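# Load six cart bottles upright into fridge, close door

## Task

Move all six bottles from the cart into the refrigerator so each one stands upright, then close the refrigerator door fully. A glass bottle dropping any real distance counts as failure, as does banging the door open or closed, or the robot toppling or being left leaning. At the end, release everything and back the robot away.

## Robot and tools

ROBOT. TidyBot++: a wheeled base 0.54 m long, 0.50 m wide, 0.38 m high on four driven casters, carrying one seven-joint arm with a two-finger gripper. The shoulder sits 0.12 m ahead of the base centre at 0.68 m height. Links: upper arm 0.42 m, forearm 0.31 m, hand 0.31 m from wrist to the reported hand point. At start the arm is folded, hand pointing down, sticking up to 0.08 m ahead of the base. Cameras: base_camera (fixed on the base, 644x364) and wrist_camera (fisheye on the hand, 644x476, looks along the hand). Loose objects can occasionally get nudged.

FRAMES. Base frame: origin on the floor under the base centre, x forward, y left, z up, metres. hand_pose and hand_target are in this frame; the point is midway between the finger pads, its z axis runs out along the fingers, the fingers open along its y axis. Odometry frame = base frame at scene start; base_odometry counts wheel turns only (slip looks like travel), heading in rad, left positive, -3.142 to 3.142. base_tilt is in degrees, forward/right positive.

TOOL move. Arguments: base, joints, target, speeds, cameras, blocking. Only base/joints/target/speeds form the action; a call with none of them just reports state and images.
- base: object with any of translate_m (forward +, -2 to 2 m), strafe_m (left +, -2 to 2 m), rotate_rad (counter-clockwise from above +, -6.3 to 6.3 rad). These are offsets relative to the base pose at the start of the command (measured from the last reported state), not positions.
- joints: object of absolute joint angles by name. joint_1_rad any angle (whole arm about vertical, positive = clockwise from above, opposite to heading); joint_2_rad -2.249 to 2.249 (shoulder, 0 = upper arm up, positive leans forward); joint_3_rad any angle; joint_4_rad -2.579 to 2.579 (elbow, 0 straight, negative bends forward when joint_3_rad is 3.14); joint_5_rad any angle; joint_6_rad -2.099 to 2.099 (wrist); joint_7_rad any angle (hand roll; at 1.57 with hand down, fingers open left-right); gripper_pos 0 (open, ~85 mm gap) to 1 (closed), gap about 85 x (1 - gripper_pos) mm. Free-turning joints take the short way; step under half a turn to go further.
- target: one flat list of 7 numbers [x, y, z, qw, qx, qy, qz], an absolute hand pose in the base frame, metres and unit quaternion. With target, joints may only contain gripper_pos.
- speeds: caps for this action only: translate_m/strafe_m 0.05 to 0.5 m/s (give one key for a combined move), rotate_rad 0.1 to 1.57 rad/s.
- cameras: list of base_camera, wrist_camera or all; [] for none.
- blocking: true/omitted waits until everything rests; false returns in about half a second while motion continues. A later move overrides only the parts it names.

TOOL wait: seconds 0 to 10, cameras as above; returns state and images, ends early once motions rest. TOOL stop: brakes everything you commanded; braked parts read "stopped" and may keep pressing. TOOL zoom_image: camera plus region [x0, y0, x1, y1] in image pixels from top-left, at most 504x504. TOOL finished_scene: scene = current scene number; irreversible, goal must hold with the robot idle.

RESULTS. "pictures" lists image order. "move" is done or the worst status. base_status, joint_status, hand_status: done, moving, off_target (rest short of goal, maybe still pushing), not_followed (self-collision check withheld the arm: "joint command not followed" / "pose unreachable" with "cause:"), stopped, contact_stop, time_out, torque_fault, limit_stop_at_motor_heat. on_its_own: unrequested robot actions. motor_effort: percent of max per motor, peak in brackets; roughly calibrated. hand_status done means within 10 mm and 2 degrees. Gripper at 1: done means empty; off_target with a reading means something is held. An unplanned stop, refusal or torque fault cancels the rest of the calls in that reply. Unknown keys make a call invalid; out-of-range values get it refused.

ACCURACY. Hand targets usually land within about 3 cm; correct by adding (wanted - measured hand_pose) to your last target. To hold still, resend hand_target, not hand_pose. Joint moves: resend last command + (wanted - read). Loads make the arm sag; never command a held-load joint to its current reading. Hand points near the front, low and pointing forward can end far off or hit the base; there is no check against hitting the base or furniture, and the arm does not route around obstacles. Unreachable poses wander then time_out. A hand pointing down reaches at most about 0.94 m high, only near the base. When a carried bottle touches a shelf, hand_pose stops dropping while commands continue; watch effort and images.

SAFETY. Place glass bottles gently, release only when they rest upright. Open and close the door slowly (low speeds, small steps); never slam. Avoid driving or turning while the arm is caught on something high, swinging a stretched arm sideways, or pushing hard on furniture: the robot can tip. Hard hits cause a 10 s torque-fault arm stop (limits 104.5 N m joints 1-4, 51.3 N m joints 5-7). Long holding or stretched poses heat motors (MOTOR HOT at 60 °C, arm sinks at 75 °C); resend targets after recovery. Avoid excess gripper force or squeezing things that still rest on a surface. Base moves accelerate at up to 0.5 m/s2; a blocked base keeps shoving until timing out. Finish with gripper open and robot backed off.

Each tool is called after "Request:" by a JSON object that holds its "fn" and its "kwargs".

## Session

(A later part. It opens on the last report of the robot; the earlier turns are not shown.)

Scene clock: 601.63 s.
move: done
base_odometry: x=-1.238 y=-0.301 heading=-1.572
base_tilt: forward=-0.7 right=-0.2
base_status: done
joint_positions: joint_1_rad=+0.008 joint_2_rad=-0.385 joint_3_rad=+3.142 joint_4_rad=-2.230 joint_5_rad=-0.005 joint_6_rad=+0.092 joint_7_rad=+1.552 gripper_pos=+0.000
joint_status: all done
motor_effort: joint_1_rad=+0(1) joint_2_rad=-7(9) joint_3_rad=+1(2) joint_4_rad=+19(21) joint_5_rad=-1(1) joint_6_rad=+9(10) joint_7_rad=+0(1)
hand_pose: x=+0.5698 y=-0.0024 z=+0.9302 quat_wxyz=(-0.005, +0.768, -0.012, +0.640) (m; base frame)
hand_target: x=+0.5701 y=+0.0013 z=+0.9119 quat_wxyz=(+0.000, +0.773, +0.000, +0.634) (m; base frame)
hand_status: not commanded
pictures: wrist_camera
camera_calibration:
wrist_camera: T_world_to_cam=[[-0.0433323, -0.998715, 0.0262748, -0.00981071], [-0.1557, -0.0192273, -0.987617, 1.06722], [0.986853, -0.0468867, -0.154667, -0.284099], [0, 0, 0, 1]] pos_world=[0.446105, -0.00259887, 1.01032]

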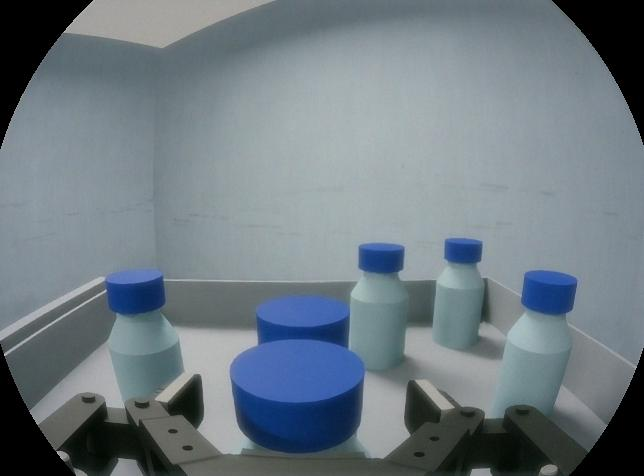

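Request:
{"fn": "move", "kwargs": {"base": {"translate_m": 0.014, "strafe_m": 0.003}, "speeds": {"translate_m": 0.1}, "joints": {"joint_2_rad": -0.345}, "cameras": ["wrist_camera"]}}

Scene clock: 621.87 s.
move: done
base_odometry: x=-1.236 y=-0.315 heading=-1.572
base_tilt: forward=-0.7 right=-0.2
base_status: done
joint_positions: joint_1_rad=+0.008 joint_2_rad=-0.361 joint_3_rad=+3.142 joint_4_rad=-2.231 joint_5_rad=-0.005 joint_6_rad=+0.094 joint_7_rad=+1.552 gripper_pos=+0.000
joint_status: all done
motor_effort: joint_1_rad=+1(1) joint_2_rad=-7(9) joint_3_rad=+2(2) joint_4_rad=+19(20) joint_5_rad=-1(1) joint_6_rad=+10(10) joint_7_rad=+0(0)
hand_pose: x=+0.5756 y=-0.0025 z=+0.9193 quat_wxyz=(-0.005, +0.776, -0.013, +0.631) (m; base frame)
hand_target: x=+0.5755 y=+0.0013 z=+0.9010 quat_wxyz=(+0.000, +0.781, +0.000, +0.625) (m; base frame)
hand_status: not commanded
pictures: wrist_camera
camera_calibration:
wrist_camera: T_world_to_cam=[[-0.0427214, -0.99872, 0.027088, -0.0104237], [-0.17856, -0.0190437, -0.983745, 1.06694], [0.983001, -0.0468638, -0.177517, -0.268223], [0, 0, 0, 1]] pos_world=[0.45373, -0.00266183, 1.00226]

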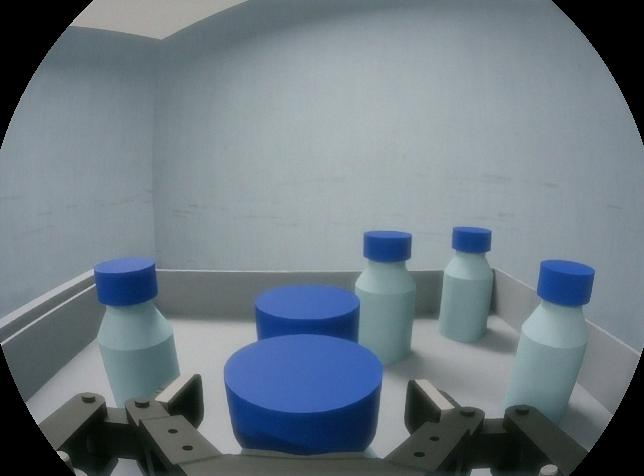

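Request:
{"fn": "move", "kwargs": {"joints": {"gripper_pos": 0.5}, "cameras": ["wrist_camera"]}}

Scene clock: 629.03 s.
move: off_target
base_odometry: x=-1.236 y=-0.315 heading=-1.572
base_tilt: forward=-0.7 right=-0.2
base_status: not commanded
joint_positions: joint_1_rad=+0.008 joint_2_rad=-0.361 joint_3_rad=+3.142 joint_4_rad=-2.231 joint_5_rad=-0.005 joint_6_rad=+0.095 joint_7_rad=+1.552 gripper_pos=+0.425
joint_status: gripper_pos off_target (ended at +0.425, target +0.500)
motor_effort: joint_1_rad=+0(1) joint_2_rad=-6(7) joint_3_rad=+1(2) joint_4_rad=+19(20) joint_5_rad=-1(1) joint_6_rad=+9(11) joint_7_rad=+0(1)
hand_pose: x=+0.5756 y=-0.0025 z=+0.9195 quat_wxyz=(-0.005, +0.776, -0.013, +0.631) (m; base frame)
hand_target: x=+0.5755 y=+0.0013 z=+0.9010 quat_wxyz=(+0.000, +0.781, +0.000, +0.625) (m; base frame)
hand_status: not commanded
pictures: wrist_camera
camera_calibration:
wrist_camera: T_world_to_cam=[[-0.0427463, -0.998719, 0.0270628, -0.0103917], [-0.177808, -0.0190503, -0.983881, 1.06684], [0.983136, -0.0468693, -0.176766, -0.268995], [0, 0, 0, 1]] pos_world=[0.453707, -0.0026624, 1.00237]

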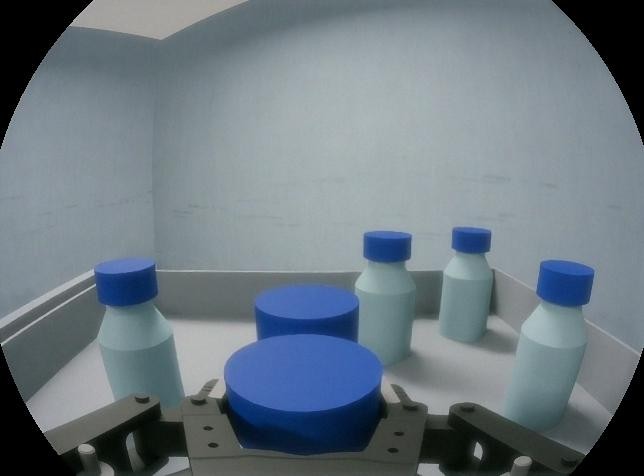

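Request:
{"fn": "move", "kwargs": {"joints": {"gripper_pos": 0.6}, "cameras": []}}

Request:
{"fn": "move", "kwargs": {"joints": {"joint_2_rad": -0.403, "joint_4_rad": -2.07, "joint_6_rad": -0.097}, "cameras": ["wrist_camera"]}}

Scene clock: 670.80 s.
move: off_target
base_odometry: x=-1.236 y=-0.315 heading=-1.572
base_tilt: forward=-0.7 right=-0.2
base_status: not commanded
joint_positions: joint_1_rad=+0.008 joint_2_rad=-0.361 joint_3_rad=+3.142 joint_4_rad=-2.231 joint_5_rad=-0.005 joint_6_rad=+0.095 joint_7_rad=+1.552 gripper_pos=+0.425
joint_status: gripper_pos off_target (ended at +0.425, target +0.600)
motor_effort: joint_1_rad=+0(1) joint_2_rad=-6(7) joint_3_rad=+1(2) joint_4_rad=+19(20) joint_5_rad=-1(1) joint_6_rad=+9(10) joint_7_rad=+0(1)
hand_pose: x=+0.5756 y=-0.0025 z=+0.9195 quat_wxyz=(-0.005, +0.776, -0.013, +0.631) (m; base frame)
hand_target: x=+0.5755 y=+0.0013 z=+0.9010 quat_wxyz=(+0.000, +0.781, +0.000, +0.625) (m; base frame)
hand_status: not commanded
pictures: none
No camera images: "cameras" was empty.

Scene clock: 671.97 s.
move: off_target
base_odometry: x=-1.236 y=-0.315 heading=-1.572
base_tilt: forward=-0.7 right=-0.2
base_status: not commanded
joint_positions: joint_1_rad=+0.008 joint_2_rad=-0.361 joint_3_rad=+3.142 joint_4_rad=-2.136 joint_5_rad=-0.005 joint_6_rad=-0.062 joint_7_rad=+1.552 gripper_pos=+0.425
joint_status: joint_4_rad off_target (ended at -2.136, target -2.070); the others done
motor_effort: joint_1_rad=+0(1) joint_2_rad=-9(10) joint_3_rad=+1(2) joint_4_rad=+22(23) joint_5_rad=-1(1) joint_6_rad=+13(13) joint_7_rad=+0(1)
hand_pose: x=+0.5785 y=-0.0023 z=+0.9298 quat_wxyz=(-0.005, +0.795, -0.013, +0.607) (m; base frame)
hand_target: x=+0.5724 y=+0.0013 z=+0.9789 quat_wxyz=(+0.000, +0.772, +0.000, +0.636) (m; base frame)
hand_status: not commanded
pictures: wrist_camera
camera_calibration:
wrist_camera: T_world_to_cam=[[-0.0402199, -0.998772, 0.0289296, -0.0135094], [-0.238331, -0.018528, -0.971007, 1.10045], [0.970351, -0.0459487, -0.237293, -0.206373], [0, 0, 0, 1]] pos_world=[0.461982, -0.00258629, 1.01996]

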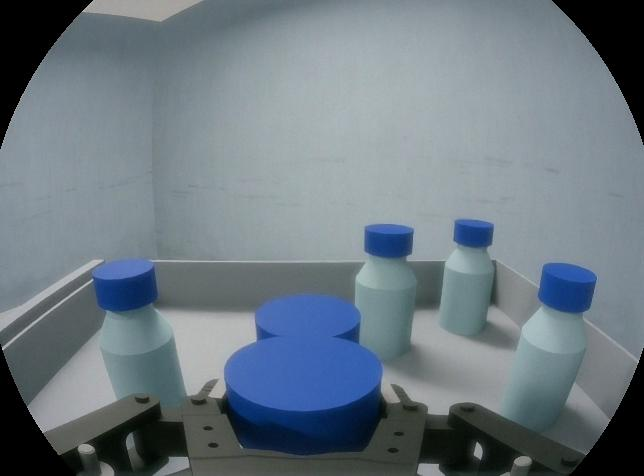

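Request:
{"fn": "move", "kwargs": {"joints": {"joint_2_rad": -0.44, "joint_4_rad": -1.98, "joint_6_rad": -0.14}, "cameras": []}}

Request:
{"fn": "move", "kwargs": {"joints": {"joint_2_rad": -0.44, "joint_4_rad": -1.92, "joint_6_rad": -0.22}, "cameras": ["wrist_camera"]}}

Scene clock: 678.67 s.
move: off_target
base_odometry: x=-1.236 y=-0.315 heading=-1.572
base_tilt: forward=-0.7 right=-0.2
base_status: not commanded
joint_positions: joint_1_rad=+0.008 joint_2_rad=-0.392 joint_3_rad=+3.142 joint_4_rad=-2.045 joint_5_rad=-0.005 joint_6_rad=-0.108 joint_7_rad=+1.552 gripper_pos=+0.425
joint_status: joint_4_rad off_target (ended at -2.045, target -1.980); the others done
motor_effort: joint_1_rad=+0(1) joint_2_rad=-7(11) joint_3_rad=+2(2) joint_4_rad=+23(25) joint_5_rad=-1(1) joint_6_rad=+13(14) joint_7_rad=+1(1)
hand_pose: x=+0.5772 y=-0.0022 z=+0.9863 quat_wxyz=(-0.005, +0.771, -0.012, +0.637) (m; base frame)
hand_target: x=+0.5634 y=+0.0013 z=+1.0382 quat_wxyz=(+0.000, +0.745, +0.000, +0.667) (m; base frame)
hand_status: not commanded
pictures: none
No camera images: "cameras" was empty.

Scene clock: 679.47 s.
move: off_target
base_odometry: x=-1.236 y=-0.315 heading=-1.572
base_tilt: forward=-0.7 right=-0.2
base_status: not commanded
joint_positions: joint_1_rad=+0.008 joint_2_rad=-0.393 joint_3_rad=+3.142 joint_4_rad=-1.985 joint_5_rad=-0.005 joint_6_rad=-0.186 joint_7_rad=+1.552 gripper_pos=+0.425
joint_status: joint_4_rad off_target (ended at -1.985, target -1.920); the others done
motor_effort: joint_1_rad=+0(1) joint_2_rad=-8(10) joint_3_rad=+2(2) joint_4_rad=+23(24) joint_5_rad=-1(1) joint_6_rad=+13(15) joint_7_rad=+0(1)
hand_pose: x=+0.5769 y=-0.0020 z=+0.9996 quat_wxyz=(-0.005, +0.776, -0.012, +0.630) (m; base frame)
hand_target: x=+0.5616 y=+0.0013 z=+1.0509 quat_wxyz=(+0.000, +0.751, +0.000, +0.660) (m; base frame)
hand_status: not commanded
pictures: wrist_camera
camera_calibration:
wrist_camera: T_world_to_cam=[[-0.0412273, -0.998787, 0.0269303, -0.0128036], [-0.18068, -0.0190563, -0.983357, 1.147], [0.982678, -0.045407, -0.179675, -0.252929], [0, 0, 0, 1]] pos_world=[0.455259, -0.00241514, 1.08281]

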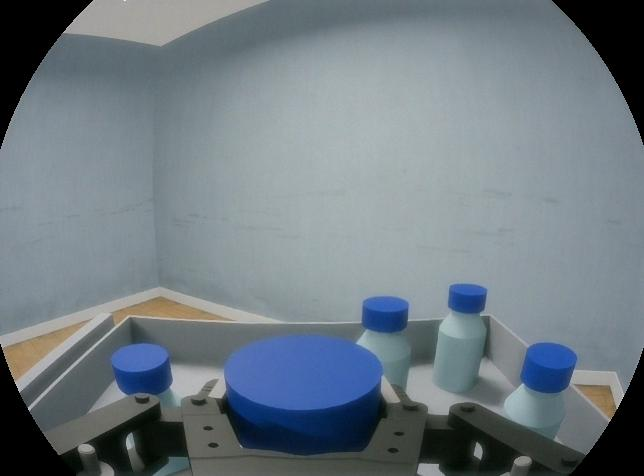

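Request:
{"fn": "move", "kwargs": {"joints": {"joint_2_rad": -0.44, "joint_4_rad": -1.79, "joint_6_rad": -0.36}, "cameras": []}}

Request:
{"fn": "move", "kwargs": {"joints": {"joint_2_rad": -0.37, "joint_4_rad": -1.577, "joint_6_rad": -0.543}, "cameras": ["wrist_camera"]}}

Scene clock: 687.20 s.
move: done
base_odometry: x=-1.236 y=-0.315 heading=-1.572
base_tilt: forward=-0.7 right=-0.2
base_status: not commanded
joint_positions: joint_1_rad=+0.008 joint_2_rad=-0.393 joint_3_rad=+3.142 joint_4_rad=-1.849 joint_5_rad=-0.005 joint_6_rad=-0.320 joint_7_rad=+1.552 gripper_pos=+0.425
joint_status: all done
motor_effort: joint_1_rad=+0(1) joint_2_rad=-10(11) joint_3_rad=+2(2) joint_4_rad=+23(24) joint_5_rad=-1(1) joint_6_rad=+13(14) joint_7_rad=+0(1)
hand_pose: x=+0.5749 y=-0.0018 z=+1.0430 quat_wxyz=(-0.006, +0.776, -0.012, +0.631) (m; base frame)
hand_target: x=+0.5548 y=+0.0013 z=+1.0881 quat_wxyz=(+0.000, +0.755, +0.000, +0.656) (m; base frame)
hand_status: not commanded
pictures: none
No camera images: "cameras" was empty.

Scene clock: 688.67 s.
move: done
base_odometry: x=-1.236 y=-0.315 heading=-1.572
base_tilt: forward=-0.7 right=-0.2
base_status: not commanded
joint_positions: joint_1_rad=+0.008 joint_2_rad=-0.385 joint_3_rad=+3.142 joint_4_rad=-1.636 joint_5_rad=-0.005 joint_6_rad=-0.504 joint_7_rad=+1.552 gripper_pos=+0.425
joint_status: all done
motor_effort: joint_1_rad=+0(1) joint_2_rad=-9(11) joint_3_rad=+2(2) joint_4_rad=+22(25) joint_5_rad=-1(1) joint_6_rad=+13(14) joint_7_rad=+0(1)
hand_pose: x=+0.5653 y=-0.0015 z=+1.1137 quat_wxyz=(-0.006, +0.769, -0.011, +0.639) (m; base frame)
hand_target: x=+0.5669 y=+0.0013 z=+1.1305 quat_wxyz=(+0.000, +0.768, +0.000, +0.641) (m; base frame)
hand_status: not commanded
pictures: wrist_camera
camera_calibration:
wrist_camera: T_world_to_cam=[[-0.0402316, -0.998842, 0.0263958, -0.0157464], [-0.157138, -0.0197636, -0.987379, 1.2483], [0.986757, -0.0438716, -0.156161, -0.249456], [0, 0, 0, 1]] pos_world=[0.441673, -0.00200128, 1.194]

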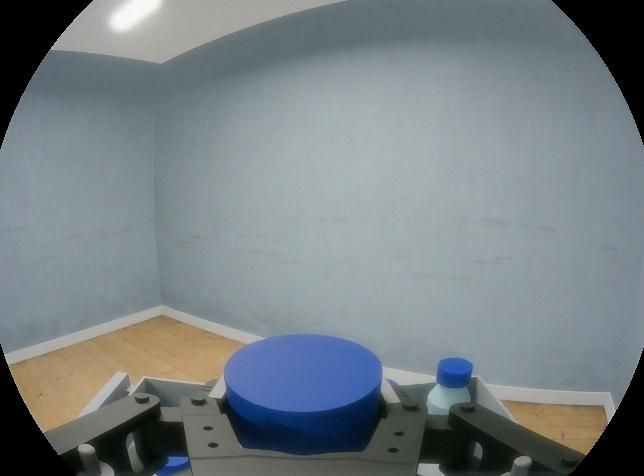

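Request:
{"fn": "move", "kwargs": {"base": {"translate_m": -0.15}, "cameras": []}}

Request:
{"fn": "move", "kwargs": {"base": {"translate_m": 0.584, "strafe_m": 1.532, "rotate_rad": 1.002}, "speeds": {"rotate_rad": 0.5}, "cameras": ["wrist_camera", "base_camera"]}}

Scene clock: 771.83 s.
move: done
base_odometry: x=-1.235 y=-0.165 heading=-1.572
base_tilt: forward=-0.7 right=-0.2
base_status: done
joint_positions: joint_1_rad=+0.008 joint_2_rad=-0.370 joint_3_rad=+3.142 joint_4_rad=-1.636 joint_5_rad=-0.005 joint_6_rad=-0.508 joint_7_rad=+1.552 gripper_pos=+0.425
joint_status: not commanded
motor_effort: joint_1_rad=+0(1) joint_2_rad=-9(15) joint_3_rad=+1(3) joint_4_rad=+23(23) joint_5_rad=-1(2) joint_6_rad=+12(13) joint_7_rad=+1(1)
hand_pose: x=+0.5717 y=-0.0015 z=+1.1057 quat_wxyz=(-0.006, +0.775, -0.011, +0.632) (m; base frame)
hand_target: x=+0.5669 y=+0.0013 z=+1.1305 quat_wxyz=(+0.000, +0.768, +0.000, +0.641) (m; base frame)
hand_status: not commanded
pictures: none
No camera images: "cameras" was empty.

Scene clock: 776.30 s.
move: done
base_odometry: x=+0.296 y=-0.750 heading=-0.569
base_tilt: forward=-0.7 right=-0.2
base_status: done
joint_positions: joint_1_rad=+0.007 joint_2_rad=-0.366 joint_3_rad=+3.144 joint_4_rad=-1.636 joint_5_rad=-0.005 joint_6_rad=-0.508 joint_7_rad=+1.552 gripper_pos=+0.425
joint_status: not commanded
motor_effort: joint_1_rad=+0(2) joint_2_rad=-9(12) joint_3_rad=+1(4) joint_4_rad=+22(23) joint_5_rad=-1(3) joint_6_rad=+12(13) joint_7_rad=+1(1)
hand_pose: x=+0.5732 y=-0.0025 z=+1.1040 quat_wxyz=(-0.006, +0.776, -0.012, +0.630) (m; base frame)
hand_target: x=+0.5669 y=+0.0013 z=+1.1305 quat_wxyz=(+0.000, +0.768, +0.000, +0.641) (m; base frame)
hand_status: not commanded
pictures: base_camera, wrist_camera
camera_calibration:
wrist_camera: T_world_to_cam=[[-0.0408222, -0.998822, 0.0262212, -0.0156469], [-0.180157, -0.018455, -0.983465, 1.24875], [0.98279, -0.0448711, -0.179192, -0.231193], [0, 0, 0, 1]] pos_world=[0.451547, -0.00295671, 1.18709]

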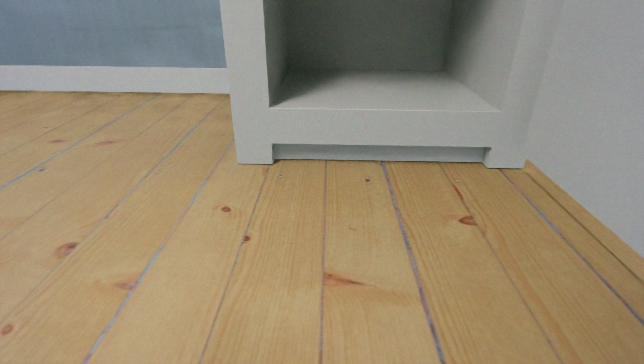

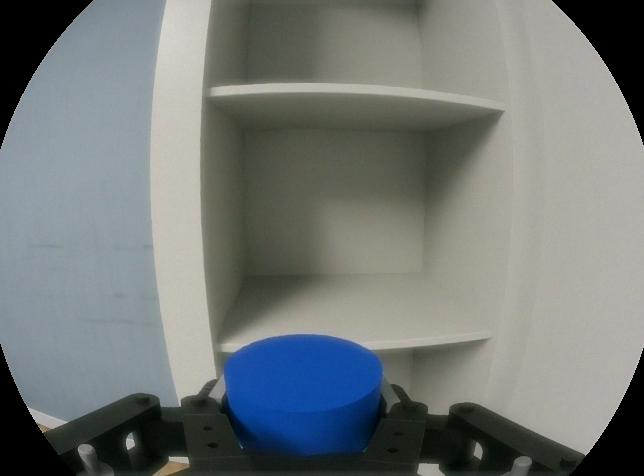

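Request:
{"fn": "zoom_image", "kwargs": {"camera": "wrist_camera", "region": [190, 240, 530, 400]}}

Scaled by 1.482.

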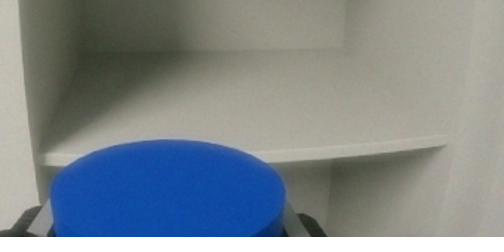

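Request:
{"fn": "move", "kwargs": {"base": {"translate_m": 0.38, "strafe_m": 0.03}, "speeds": {"translate_m": 0.3}, "cameras": ["wrist_camera", "base_camera"]}}

Scene clock: 826.17 s.
move: done
base_odometry: x=+0.633 y=-0.930 heading=-0.568
base_tilt: forward=-0.7 right=-0.2
base_status: done
joint_positions: joint_1_rad=+0.007 joint_2_rad=-0.363 joint_3_rad=+3.144 joint_4_rad=-1.636 joint_5_rad=-0.005 joint_6_rad=-0.509 joint_7_rad=+1.552 gripper_pos=+0.425
joint_status: not commanded
motor_effort: joint_1_rad=+0(1) joint_2_rad=-9(13) joint_3_rad=+2(2) joint_4_rad=+22(23) joint_5_rad=-1(1) joint_6_rad=+12(13) joint_7_rad=+0(1)
hand_pose: x=+0.5747 y=-0.0025 z=+1.1021 quat_wxyz=(-0.006, +0.778, -0.012, +0.629) (m; base frame)
hand_target: x=+0.5669 y=+0.0013 z=+1.1305 quat_wxyz=(+0.000, +0.768, +0.000, +0.641) (m; base frame)
hand_status: not commanded
pictures: base_camera, wrist_camera
camera_calibration:
wrist_camera: T_world_to_cam=[[-0.040706, -0.998823, 0.0263649, -0.0157737], [-0.184342, -0.0184263, -0.982689, 1.24877], [0.982019, -0.0448615, -0.183375, -0.22789], [0, 0, 0, 1]] pos_world=[0.453352, -0.00296839, 1.18578]

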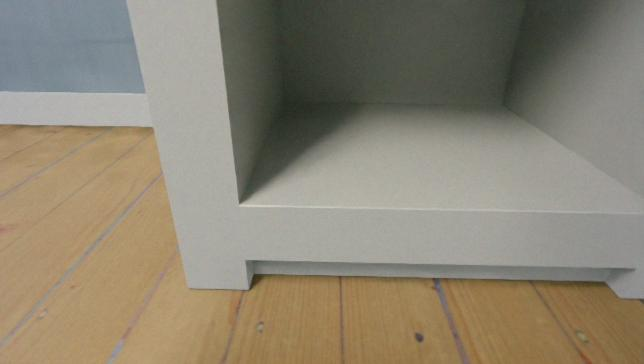

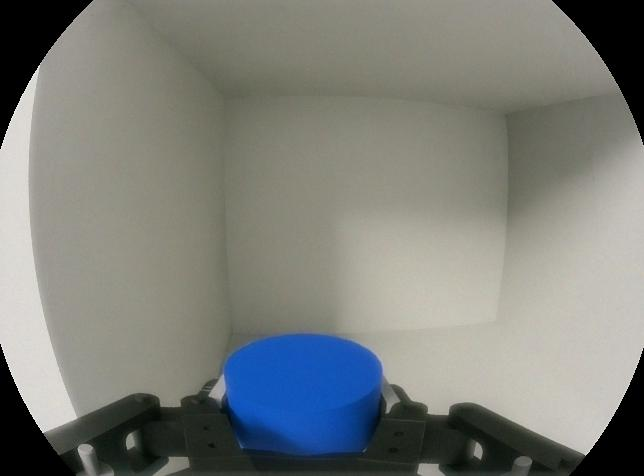

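Request:
{"fn": "move", "kwargs": {"base": {"translate_m": 0.225}, "speeds": {"translate_m": 0.2}, "cameras": ["wrist_camera", "base_camera"]}}

Scene clock: 844.53 s.
move: done
base_odometry: x=+0.822 y=-1.051 heading=-0.568
base_tilt: forward=-0.7 right=-0.2
base_status: done
joint_positions: joint_1_rad=+0.007 joint_2_rad=-0.360 joint_3_rad=+3.144 joint_4_rad=-1.636 joint_5_rad=-0.005 joint_6_rad=-0.509 joint_7_rad=+1.552 gripper_pos=+0.425
joint_status: not commanded
motor_effort: joint_1_rad=+1(1) joint_2_rad=-9(13) joint_3_rad=+1(3) joint_4_rad=+22(23) joint_5_rad=-1(1) joint_6_rad=+12(13) joint_7_rad=+0(1)
hand_pose: x=+0.5757 y=-0.0025 z=+1.1009 quat_wxyz=(-0.006, +0.779, -0.012, +0.627) (m; base frame)
hand_target: x=+0.5669 y=+0.0013 z=+1.1305 quat_wxyz=(+0.000, +0.768, +0.000, +0.641) (m; base frame)
hand_status: not commanded
pictures: base_camera, wrist_camera
camera_calibration:
wrist_camera: T_world_to_cam=[[-0.0406254, -0.998824, 0.0264634, -0.0158616], [-0.187219, -0.0184067, -0.982146, 1.24878], [0.981478, -0.0448545, -0.186251, -0.225599], [0, 0, 0, 1]] pos_world=[0.454572, -0.00297623, 1.18489]

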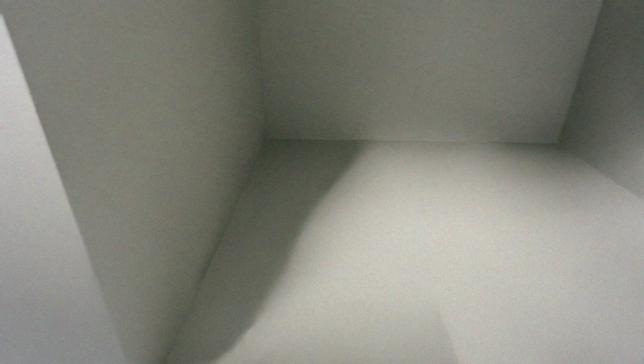

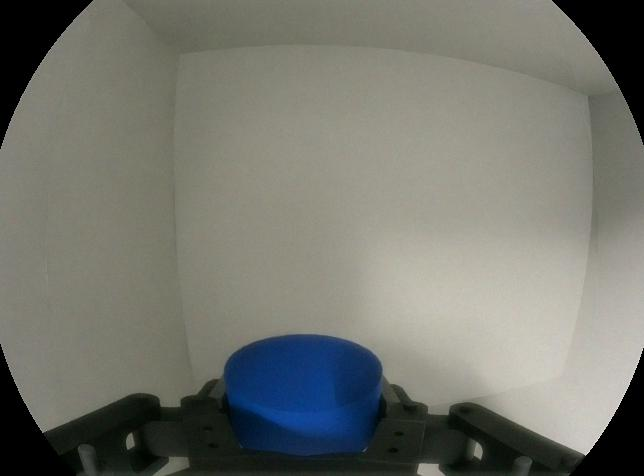

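Request:
{"fn": "move", "kwargs": {"joints": {"joint_4_rad": -1.72, "joint_6_rad": -0.40}, "cameras": []}}

Scene clock: 862.13 s.
move: done
base_odometry: x=+0.822 y=-1.051 heading=-0.568
base_tilt: forward=-0.7 right=-0.2
base_status: not commanded
joint_positions: joint_1_rad=+0.007 joint_2_rad=-0.360 joint_3_rad=+3.144 joint_4_rad=-1.703 joint_5_rad=-0.005 joint_6_rad=-0.455 joint_7_rad=+1.552 gripper_pos=+0.425
joint_status: all done
motor_effort: joint_1_rad=+0(1) joint_2_rad=-10(11) joint_3_rad=+1(2) joint_4_rad=+22(23) joint_5_rad=-1(1) joint_6_rad=+12(14) joint_7_rad=+0(1)
hand_pose: x=+0.5803 y=-0.0026 z=+1.0767 quat_wxyz=(-0.006, +0.782, -0.012, +0.623) (m; base frame)
hand_target: x=+0.5799 y=+0.0013 z=+1.0875 quat_wxyz=(+0.000, +0.768, +0.000, +0.641) (m; base frame)
hand_status: not commanded
pictures: none
No camera images: "cameras" was empty.

Request:
{"fn": "move", "kwargs": {"joints": {"joint_4_rad": -1.775, "joint_6_rad": -0.322}, "cameras": []}}

Scene clock: 872.57 s.
move: done
base_odometry: x=+0.822 y=-1.051 heading=-0.568
base_tilt: forward=-0.7 right=-0.2
base_status: not commanded
joint_positions: joint_1_rad=+0.007 joint_2_rad=-0.360 joint_3_rad=+3.144 joint_4_rad=-1.754 joint_5_rad=-0.005 joint_6_rad=-0.377 joint_7_rad=+1.552 gripper_pos=+0.425
joint_status: all done
motor_effort: joint_1_rad=+0(1) joint_2_rad=-10(11) joint_3_rad=+2(2) joint_4_rad=+23(24) joint_5_rad=-1(1) joint_6_rad=+12(14) joint_7_rad=+0(1)
hand_pose: x=+0.5852 y=-0.0027 z=+1.0690 quat_wxyz=(-0.006, +0.774, -0.012, +0.633) (m; base frame)
hand_target: x=+0.5844 y=+0.0013 z=+1.0776 quat_wxyz=(+0.000, +0.760, +0.000, +0.650) (m; base frame)
hand_status: not commanded
pictures: none
No camera images: "cameras" was empty.

Request:
{"fn": "move", "kwargs": {"joints": {"joint_4_rad": -1.805, "joint_6_rad": -0.29}, "cameras": []}}

Request:
{"fn": "move", "kwargs": {"joints": {"joint_4_rad": -1.83, "joint_6_rad": -0.265}, "cameras": ["wrist_camera"]}}

Scene clock: 876.03 s.
move: done
base_odometry: x=+0.822 y=-1.051 heading=-0.568
base_tilt: forward=-0.7 right=-0.2
base_status: not commanded
joint_positions: joint_1_rad=+0.007 joint_2_rad=-0.360 joint_3_rad=+3.144 joint_4_rad=-1.783 joint_5_rad=-0.005 joint_6_rad=-0.344 joint_7_rad=+1.552 gripper_pos=+0.425
joint_status: all done
motor_effort: joint_1_rad=+1(1) joint_2_rad=-10(11) joint_3_rad=+2(2) joint_4_rad=+23(23) joint_5_rad=-1(1) joint_6_rad=+12(14) joint_7_rad=+0(1)
hand_pose: x=+0.5870 y=-0.0028 z=+1.0610 quat_wxyz=(-0.006, +0.773, -0.012, +0.634) (m; base frame)
hand_target: x=+0.5859 y=+0.0013 z=+1.0688 quat_wxyz=(+0.000, +0.759, +0.000, +0.651) (m; base frame)
hand_status: not commanded
pictures: none
No camera images: "cameras" was empty.

Scene clock: 876.63 s.
move: done
base_odometry: x=+0.822 y=-1.051 heading=-0.568
base_tilt: forward=-0.7 right=-0.2
base_status: not commanded
joint_positions: joint_1_rad=+0.007 joint_2_rad=-0.360 joint_3_rad=+3.144 joint_4_rad=-1.805 joint_5_rad=-0.005 joint_6_rad=-0.317 joint_7_rad=+1.552 gripper_pos=+0.425
joint_status: all done
motor_effort: joint_1_rad=+0(1) joint_2_rad=-10(11) joint_3_rad=+2(2) joint_4_rad=+22(23) joint_5_rad=-1(1) joint_6_rad=+12(13) joint_7_rad=+0(1)
hand_pose: x=+0.5882 y=-0.0028 z=+1.0558 quat_wxyz=(-0.006, +0.771, -0.012, +0.636) (m; base frame)
hand_target: x=+0.5869 y=+0.0013 z=+1.0611 quat_wxyz=(+0.000, +0.759, +0.000, +0.651) (m; base frame)
hand_status: not commanded
pictures: wrist_camera
camera_calibration:
wrist_camera: T_world_to_cam=[[-0.0422216, -0.998782, 0.0255178, -0.012583], [-0.164689, -0.0182339, -0.986177, 1.19786], [0.985441, -0.0458405, -0.163719, -0.272459], [0, 0, 0, 1]] pos_world=[0.465236, -0.00321568, 1.13702]

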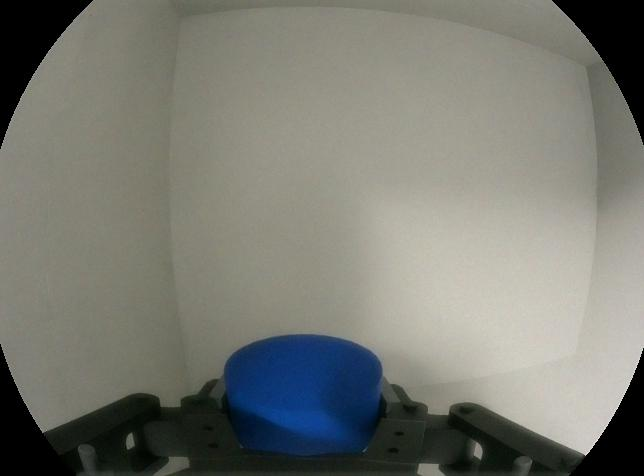

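Request:
{"fn": "move", "kwargs": {"joints": {"joint_4_rad": -1.855, "joint_6_rad": -0.24}, "cameras": []}}

Request:
{"fn": "move", "kwargs": {"joints": {"joint_4_rad": -1.88, "joint_6_rad": -0.215}, "cameras": []}}

Scene clock: 880.73 s.
move: done
base_odometry: x=+0.822 y=-1.051 heading=-0.568
base_tilt: forward=-0.7 right=-0.2
base_status: not commanded
joint_positions: joint_1_rad=+0.007 joint_2_rad=-0.360 joint_3_rad=+3.144 joint_4_rad=-1.821 joint_5_rad=-0.005 joint_6_rad=-0.286 joint_7_rad=+1.552 gripper_pos=+0.425
joint_status: all done
motor_effort: joint_1_rad=+1(1) joint_2_rad=-8(10) joint_3_rad=+2(2) joint_4_rad=+20(23) joint_5_rad=-1(1) joint_6_rad=+11(12) joint_7_rad=+1(1)
hand_pose: x=+0.5897 y=-0.0029 z=+1.0556 quat_wxyz=(-0.006, +0.766, -0.012, +0.642) (m; base frame)
hand_target: x=+0.5877 y=+0.0013 z=+1.0532 quat_wxyz=(+0.000, +0.759, +0.000, +0.651) (m; base frame)
hand_status: not commanded
pictures: none
No camera images: "cameras" was empty.

Scene clock: 881.33 s.
move: done
base_odometry: x=+0.822 y=-1.051 heading=-0.568
base_tilt: forward=-0.7 right=-0.2
base_status: not commanded
joint_positions: joint_1_rad=+0.007 joint_2_rad=-0.360 joint_3_rad=+3.144 joint_4_rad=-1.837 joint_5_rad=-0.005 joint_6_rad=-0.254 joint_7_rad=+1.552 gripper_pos=+0.425
joint_status: all done
motor_effort: joint_1_rad=+1(1) joint_2_rad=-5(8) joint_3_rad=+2(2) joint_4_rad=+20(21) joint_5_rad=-1(1) joint_6_rad=+10(12) joint_7_rad=+0(1)
hand_pose: x=+0.5910 y=-0.0030 z=+1.0555 quat_wxyz=(-0.006, +0.761, -0.012, +0.648) (m; base frame)
hand_target: x=+0.5882 y=+0.0013 z=+1.0454 quat_wxyz=(+0.000, +0.759, +0.000, +0.651) (m; base frame)
hand_status: not commanded
pictures: none
No camera images: "cameras" was empty.

Request:
{"fn": "move", "kwargs": {"joints": {"gripper_pos": 0.0}, "cameras": ["wrist_camera"]}}

Scene clock: 890.67 s.
move: done
base_odometry: x=+0.822 y=-1.051 heading=-0.568
base_tilt: forward=-0.7 right=-0.2
base_status: not commanded
joint_positions: joint_1_rad=+0.007 joint_2_rad=-0.360 joint_3_rad=+3.144 joint_4_rad=-1.838 joint_5_rad=-0.005 joint_6_rad=-0.251 joint_7_rad=+1.552 gripper_pos=+0.000
joint_status: all done
motor_effort: joint_1_rad=+0(1) joint_2_rad=-8(9) joint_3_rad=+1(2) joint_4_rad=+19(20) joint_5_rad=-1(1) joint_6_rad=+9(10) joint_7_rad=+0(1)
hand_pose: x=+0.5911 y=-0.0030 z=+1.0558 quat_wxyz=(-0.006, +0.761, -0.012, +0.649) (m; base frame)
hand_target: x=+0.5882 y=+0.0013 z=+1.0454 quat_wxyz=(+0.000, +0.759, +0.000, +0.651) (m; base frame)
hand_status: not commanded
pictures: wrist_camera
camera_calibration:
wrist_camera: T_world_to_cam=[[-0.0434215, -0.99876, 0.0243664, -0.0106645], [-0.131849, -0.0184473, -0.991098, 1.18412], [0.990318, -0.0462476, -0.130884, -0.312888], [0, 0, 0, 1]] pos_world=[0.465521, -0.00327778, 1.13289]

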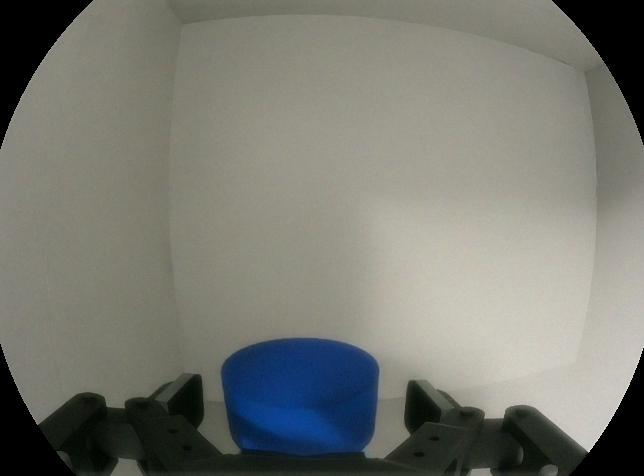

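Request:
{"fn": "move", "kwargs": {"base": {"translate_m": -0.5}, "cameras": ["wrist_camera"]}}

Request:
{"fn": "move", "kwargs": {"base": {"translate_m": -1.610, "strafe_m": -0.307, "rotate_rad": -1.003}, "joints": {"joint_1_rad": 0.0, "joint_2_rad": -0.345, "joint_3_rad": 3.1416, "joint_4_rad": -2.268, "joint_5_rad": 0.0, "joint_6_rad": 0.131, "joint_7_rad": 1.571}, "cameras": ["wrist_camera"]}}

Scene clock: 911.13 s.
move: done
base_odometry: x=+0.401 y=-0.781 heading=-0.568
base_tilt: forward=-0.7 right=-0.2
base_status: done
joint_positions: joint_1_rad=+0.006 joint_2_rad=-0.366 joint_3_rad=+3.144 joint_4_rad=-1.839 joint_5_rad=-0.005 joint_6_rad=-0.250 joint_7_rad=+1.552 gripper_pos=+0.000
joint_status: not commanded
motor_effort: joint_1_rad=+0(2) joint_2_rad=-7(11) joint_3_rad=+2(5) joint_4_rad=+19(21) joint_5_rad=-1(2) joint_6_rad=+9(10) joint_7_rad=+1(1)
hand_pose: x=+0.5888 y=-0.0027 z=+1.0582 quat_wxyz=(-0.006, +0.759, -0.012, +0.651) (m; base frame)
hand_target: x=+0.5882 y=+0.0013 z=+1.0454 quat_wxyz=(+0.000, +0.759, +0.000, +0.651) (m; base frame)
hand_status: not commanded
pictures: wrist_camera
camera_calibration:
wrist_camera: T_world_to_cam=[[-0.0429178, -0.998786, 0.0241689, -0.0105877], [-0.126247, -0.0185756, -0.991825, 1.18362], [0.99107, -0.0456182, -0.125297, -0.316641], [0, 0, 0, 1]] pos_world=[0.462787, -0.00303292, 1.13453]

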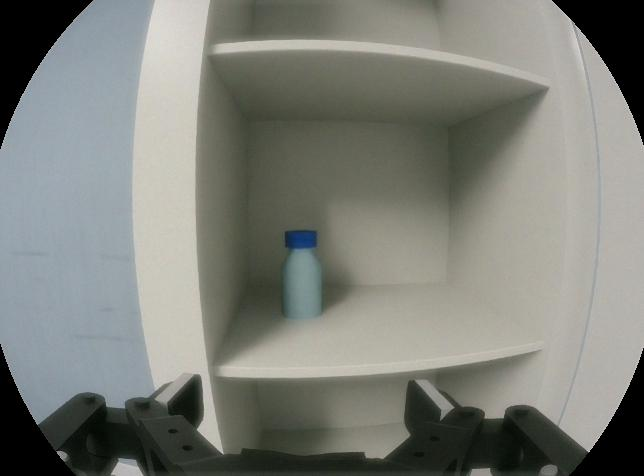

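Scene clock: 915.87 s.
move: done
base_odometry: x=-1.121 y=-0.173 heading=-1.572
base_tilt: forward=-0.7 right=-0.2
base_status: done
joint_positions: joint_1_rad=+0.011 joint_2_rad=-0.356 joint_3_rad=+3.147 joint_4_rad=-2.226 joint_5_rad=-0.005 joint_6_rad=+0.091 joint_7_rad=+1.552 gripper_pos=+0.000
joint_status: all done
motor_effort: joint_1_rad=+0(38) joint_2_rad=-8(10) joint_3_rad=+2(40) joint_4_rad=+18(20) joint_5_rad=-1(3) joint_6_rad=+10(10) joint_7_rad=+1(1)
hand_pose: x=+0.5774 y=-0.0070 z=+0.9191 quat_wxyz=(-0.003, +0.777, -0.017, +0.630) (m; base frame)
hand_target: x=+0.5755 y=+0.0014 z=+0.9010 quat_wxyz=(+0.000, +0.781, +0.000, +0.625) (m; base frame)
hand_status: not commanded
pictures: wrist_camera
camera_calibration:
wrist_camera: T_world_to_cam=[[-0.0513094, -0.998366, 0.0251686, -0.0080807], [-0.181488, -0.0154608, -0.983272, 1.06825], [0.982054, -0.0550189, -0.180398, -0.267155], [0, 0, 0, 1]] pos_world=[0.455821, -0.00625001, 1.00239]

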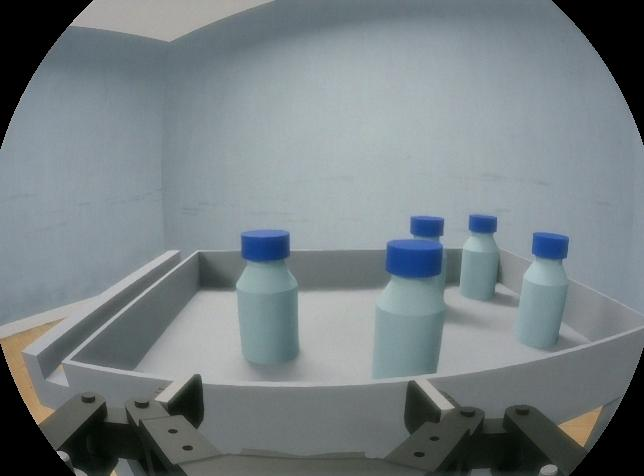

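Request:
{"fn": "zoom_image", "kwargs": {"camera": "wrist_camera", "region": [200, 200, 500, 400]}}

Scaled by 1.680.

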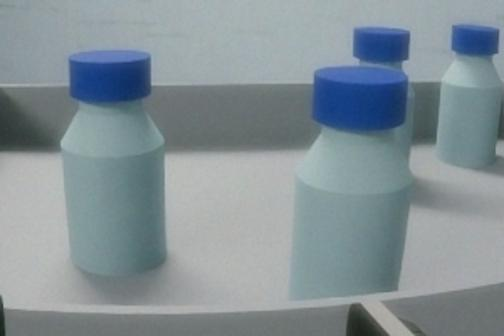

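Request:
{"fn": "move", "kwargs": {"base": {"translate_m": 0.27, "strafe_m": 0.042}, "speeds": {"translate_m": 0.25}, "cameras": ["wrist_camera"]}}

Scene clock: 941.80 s.
move: done
base_odometry: x=-1.080 y=-0.444 heading=-1.572
base_tilt: forward=-0.7 right=-0.2
base_status: done
joint_positions: joint_1_rad=+0.011 joint_2_rad=-0.355 joint_3_rad=+3.147 joint_4_rad=-2.227 joint_5_rad=-0.005 joint_6_rad=+0.093 joint_7_rad=+1.552 gripper_pos=+0.000
joint_status: not commanded
motor_effort: joint_1_rad=+1(1) joint_2_rad=-7(9) joint_3_rad=+1(2) joint_4_rad=+19(19) joint_5_rad=-1(1) joint_6_rad=+9(10) joint_7_rad=+1(1)
hand_pose: x=+0.5774 y=-0.0070 z=+0.9186 quat_wxyz=(-0.003, +0.777, -0.017, +0.630) (m; base frame)
hand_target: x=+0.5755 y=+0.0014 z=+0.9010 quat_wxyz=(+0.000, +0.781, +0.000, +0.625) (m; base frame)
hand_status: not commanded
pictures: wrist_camera
camera_calibration:
wrist_camera: T_world_to_cam=[[-0.0513119, -0.998365, 0.0251811, -0.00807822], [-0.181698, -0.0154609, -0.983233, 1.06786], [0.982015, -0.0550269, -0.180608, -0.267067], [0, 0, 0, 1]] pos_world=[0.455878, -0.00625076, 1.00193]

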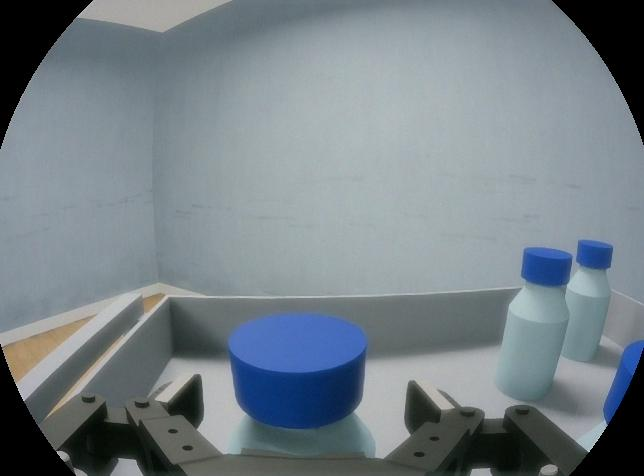

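Request:
{"fn": "move", "kwargs": {"base": {"translate_m": 0.02, "strafe_m": 0.002}, "speeds": {"translate_m": 0.1}, "cameras": []}}

Request:
{"fn": "move", "kwargs": {"joints": {"gripper_pos": 0.6}, "cameras": ["wrist_camera"]}}

Scene clock: 953.03 s.
move: done
base_odometry: x=-1.078 y=-0.464 heading=-1.573
base_tilt: forward=-0.7 right=-0.2
base_status: done
joint_positions: joint_1_rad=+0.011 joint_2_rad=-0.350 joint_3_rad=+3.147 joint_4_rad=-2.228 joint_5_rad=-0.005 joint_6_rad=+0.094 joint_7_rad=+1.552 gripper_pos=+0.000
joint_status: not commanded
motor_effort: joint_1_rad=+0(1) joint_2_rad=-7(11) joint_3_rad=+1(3) joint_4_rad=+19(20) joint_5_rad=-1(1) joint_6_rad=+9(10) joint_7_rad=+0(1)
hand_pose: x=+0.5785 y=-0.0070 z=+0.9160 quat_wxyz=(-0.003, +0.778, -0.017, +0.628) (m; base frame)
hand_target: x=+0.5755 y=+0.0014 z=+0.9010 quat_wxyz=(+0.000, +0.781, +0.000, +0.625) (m; base frame)
hand_status: not commanded
pictures: none
No camera images: "cameras" was empty.

Scene clock: 953.90 s.
move: off_target
base_odometry: x=-1.078 y=-0.464 heading=-1.573
base_tilt: forward=-0.7 right=-0.2
base_status: not commanded
joint_positions: joint_1_rad=+0.011 joint_2_rad=-0.350 joint_3_rad=+3.147 joint_4_rad=-2.228 joint_5_rad=-0.005 joint_6_rad=+0.095 joint_7_rad=+1.552 gripper_pos=+0.429
joint_status: gripper_pos off_target (ended at +0.429, target +0.600)
motor_effort: joint_1_rad=+0(1) joint_2_rad=-7(7) joint_3_rad=+1(2) joint_4_rad=+19(20) joint_5_rad=-1(1) joint_6_rad=+9(9) joint_7_rad=+0(1)
hand_pose: x=+0.5785 y=-0.0070 z=+0.9163 quat_wxyz=(-0.003, +0.778, -0.017, +0.628) (m; base frame)
hand_target: x=+0.5755 y=+0.0014 z=+0.9010 quat_wxyz=(+0.000, +0.781, +0.000, +0.625) (m; base frame)
hand_status: not commanded
pictures: wrist_camera
camera_calibration:
wrist_camera: T_world_to_cam=[[-0.0512168, -0.998366, 0.0253557, -0.00819154], [-0.185822, -0.015419, -0.982462, 1.0674], [0.981248, -0.0550302, -0.184729, -0.264362], [0, 0, 0, 1]] pos_world=[0.457332, -0.00626784, 1.00005]

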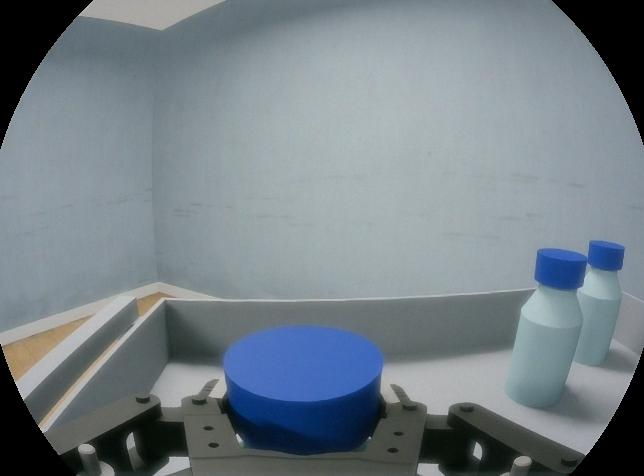

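Request:
{"fn": "move", "kwargs": {"joints": {"joint_2_rad": -0.44, "joint_4_rad": -1.98, "joint_6_rad": -0.14}, "cameras": []}}

Request:
{"fn": "move", "kwargs": {"joints": {"joint_2_rad": -0.44, "joint_4_rad": -1.79, "joint_6_rad": -0.36}, "cameras": []}}

Request:
{"fn": "move", "kwargs": {"base": {"translate_m": -0.3}, "joints": {"joint_2_rad": -0.37, "joint_4_rad": -1.577, "joint_6_rad": -0.543}, "cameras": ["wrist_camera"]}}

Scene clock: 1004.47 s.
move: off_target
base_odometry: x=-1.078 y=-0.464 heading=-1.573
base_tilt: forward=-0.7 right=-0.2
base_status: not commanded
joint_positions: joint_1_rad=+0.011 joint_2_rad=-0.381 joint_3_rad=+3.147 joint_4_rad=-2.047 joint_5_rad=-0.005 joint_6_rad=-0.108 joint_7_rad=+1.552 gripper_pos=+0.429
joint_status: joint_4_rad off_target (ended at -2.047, target -1.980); the others done
motor_effort: joint_1_rad=+0(1) joint_2_rad=-11(13) joint_3_rad=+2(2) joint_4_rad=+24(25) joint_5_rad=-1(1) joint_6_rad=+14(15) joint_7_rad=+1(1)
hand_pose: x=+0.5803 y=-0.0068 z=+0.9796 quat_wxyz=(-0.003, +0.775, -0.016, +0.632) (m; base frame)
hand_target: x=+0.5634 y=+0.0014 z=+1.0382 quat_wxyz=(+0.000, +0.745, +0.000, +0.667) (m; base frame)
hand_status: not commanded
pictures: none
No camera images: "cameras" was empty.

Scene clock: 1005.90 s.
move: off_target
base_odometry: x=-1.078 y=-0.464 heading=-1.573
base_tilt: forward=-0.7 right=-0.2
base_status: not commanded
joint_positions: joint_1_rad=+0.011 joint_2_rad=-0.382 joint_3_rad=+3.147 joint_4_rad=-1.859 joint_5_rad=-0.005 joint_6_rad=-0.326 joint_7_rad=+1.552 gripper_pos=+0.429
joint_status: joint_4_rad off_target (ended at -1.859, target -1.790); the others done
motor_effort: joint_1_rad=+0(1) joint_2_rad=-10(13) joint_3_rad=+2(2) joint_4_rad=+24(26) joint_5_rad=-1(1) joint_6_rad=+14(15) joint_7_rad=+0(1)
hand_pose: x=+0.5780 y=-0.0065 z=+1.0306 quat_wxyz=(-0.004, +0.784, -0.016, +0.621) (m; base frame)
hand_target: x=+0.5548 y=+0.0014 z=+1.0882 quat_wxyz=(+0.000, +0.755, +0.000, +0.656) (m; base frame)
hand_status: not commanded
pictures: none
No camera images: "cameras" was empty.

Scene clock: 1007.87 s.
move: off_target
base_odometry: x=-1.077 y=-0.164 heading=-1.573
base_tilt: forward=-0.7 right=-0.2
base_status: done
joint_positions: joint_1_rad=+0.011 joint_2_rad=-0.370 joint_3_rad=+3.147 joint_4_rad=-1.646 joint_5_rad=-0.005 joint_6_rad=-0.511 joint_7_rad=+1.552 gripper_pos=+0.429
joint_status: joint_4_rad off_target (ended at -1.646, target -1.577); the others done
motor_effort: joint_1_rad=+1(1) joint_2_rad=-11(14) joint_3_rad=+1(2) joint_4_rad=+23(25) joint_5_rad=-1(2) joint_6_rad=+13(15) joint_7_rad=+1(1)
hand_pose: x=+0.5716 y=-0.0058 z=+1.0986 quat_wxyz=(-0.004, +0.779, -0.015, +0.627) (m; base frame)
hand_target: x=+0.5669 y=+0.0013 z=+1.1305 quat_wxyz=(+0.000, +0.768, +0.000, +0.641) (m; base frame)
hand_status: not commanded
pictures: wrist_camera
camera_calibration:
wrist_camera: T_world_to_cam=[[-0.047054, -0.998567, 0.0255104, -0.0145672], [-0.189429, -0.0161549, -0.981762, 1.24658], [0.980766, -0.0510283, -0.188397, -0.219478], [0, 0, 0, 1]] pos_world=[0.450709, -0.0056075, 1.18287]

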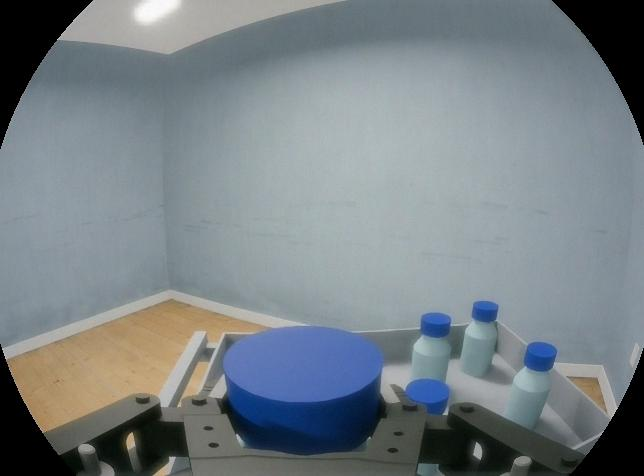

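Request:
{"fn": "move", "kwargs": {"base": {"translate_m": 0.721, "strafe_m": 1.376, "rotate_rad": 1.018}, "speeds": {"rotate_rad": 0.5}, "joints": {"joint_1_rad": 0.285}, "cameras": ["wrist_camera", "base_camera"]}}

Scene clock: 1017.73 s.
move: done
base_odometry: x=+0.297 y=-0.888 heading=-0.554
base_tilt: forward=-0.7 right=-0.2
base_status: done
joint_positions: joint_1_rad=+0.275 joint_2_rad=-0.363 joint_3_rad=+3.143 joint_4_rad=-1.646 joint_5_rad=-0.005 joint_6_rad=-0.513 joint_7_rad=+1.552 gripper_pos=+0.429
joint_status: all done
motor_effort: joint_1_rad=+1(2) joint_2_rad=-11(14) joint_3_rad=+2(4) joint_4_rad=+24(24) joint_5_rad=-1(3) joint_6_rad=+13(15) joint_7_rad=+0(1)
hand_pose: x=+0.5578 y=-0.1224 z=+1.0946 quat_wxyz=(+0.077, +0.774, -0.116, +0.618) (m; base frame)
hand_target: x=+0.5493 y=-0.1246 z=+1.1305 quat_wxyz=(+0.091, +0.760, -0.109, +0.635) (m; base frame)
hand_status: not commanded
pictures: base_camera, wrist_camera
camera_calibration:
wrist_camera: T_world_to_cam=[[-0.302316, -0.952822, 0.027116, 0.014672], [-0.196463, 0.0344481, -0.979906, 1.24628], [0.932742, -0.301568, -0.197609, -0.206469], [0, 0, 0, 1]] pos_world=[0.441866, -0.0912167, 1.18004]

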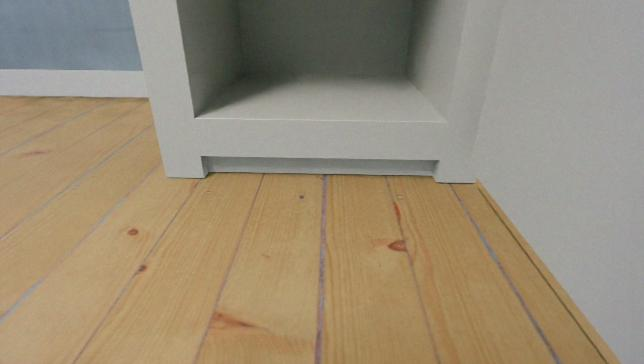

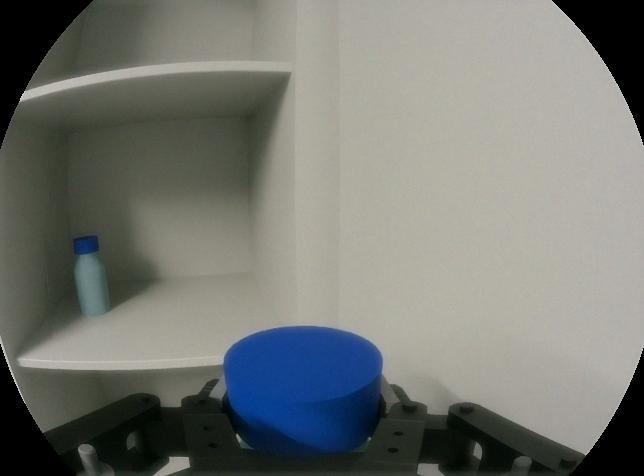

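Request:
{"fn": "move", "kwargs": {"base": {"translate_m": 0.30, "strafe_m": 0.034}, "speeds": {"translate_m": 0.35}, "cameras": ["wrist_camera", "base_camera"]}}

Scene clock: 1057.90 s.
move: done
base_odometry: x=+0.570 y=-1.017 heading=-0.554
base_tilt: forward=-0.7 right=-0.2
base_status: done
joint_positions: joint_1_rad=+0.275 joint_2_rad=-0.360 joint_3_rad=+3.143 joint_4_rad=-1.646 joint_5_rad=-0.005 joint_6_rad=-0.514 joint_7_rad=+1.552 gripper_pos=+0.429
joint_status: not commanded
motor_effort: joint_1_rad=+0(1) joint_2_rad=-10(14) joint_3_rad=+2(3) joint_4_rad=+23(24) joint_5_rad=-1(1) joint_6_rad=+13(14) joint_7_rad=+0(1)
hand_pose: x=+0.5587 y=-0.1227 z=+1.0934 quat_wxyz=(+0.077, +0.775, -0.116, +0.617) (m; base frame)
hand_target: x=+0.5493 y=-0.1246 z=+1.1305 quat_wxyz=(+0.091, +0.760, -0.109, +0.635) (m; base frame)
hand_status: not commanded
pictures: base_camera, wrist_camera
camera_calibration:
wrist_camera: T_world_to_cam=[[-0.302256, -0.952838, 0.0272185, 0.0145753], [-0.199432, 0.0352893, -0.979276, 1.24627], [0.932131, -0.301421, -0.200692, -0.203825], [0, 0, 0, 1]] pos_world=[0.442943, -0.0915292, 1.17914]

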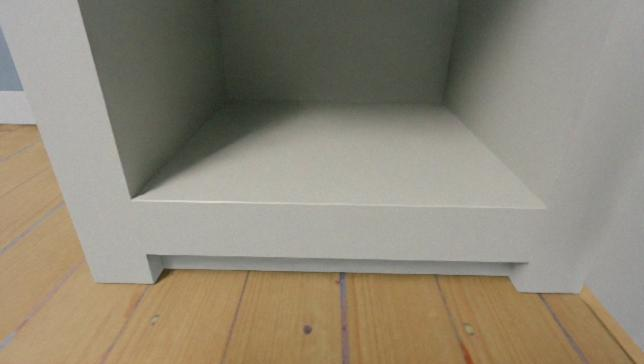

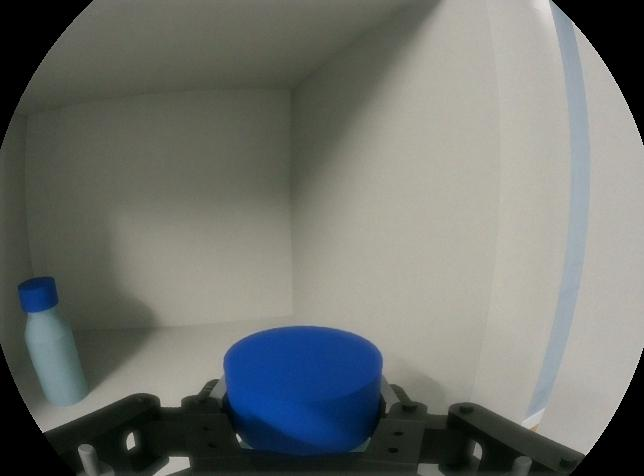

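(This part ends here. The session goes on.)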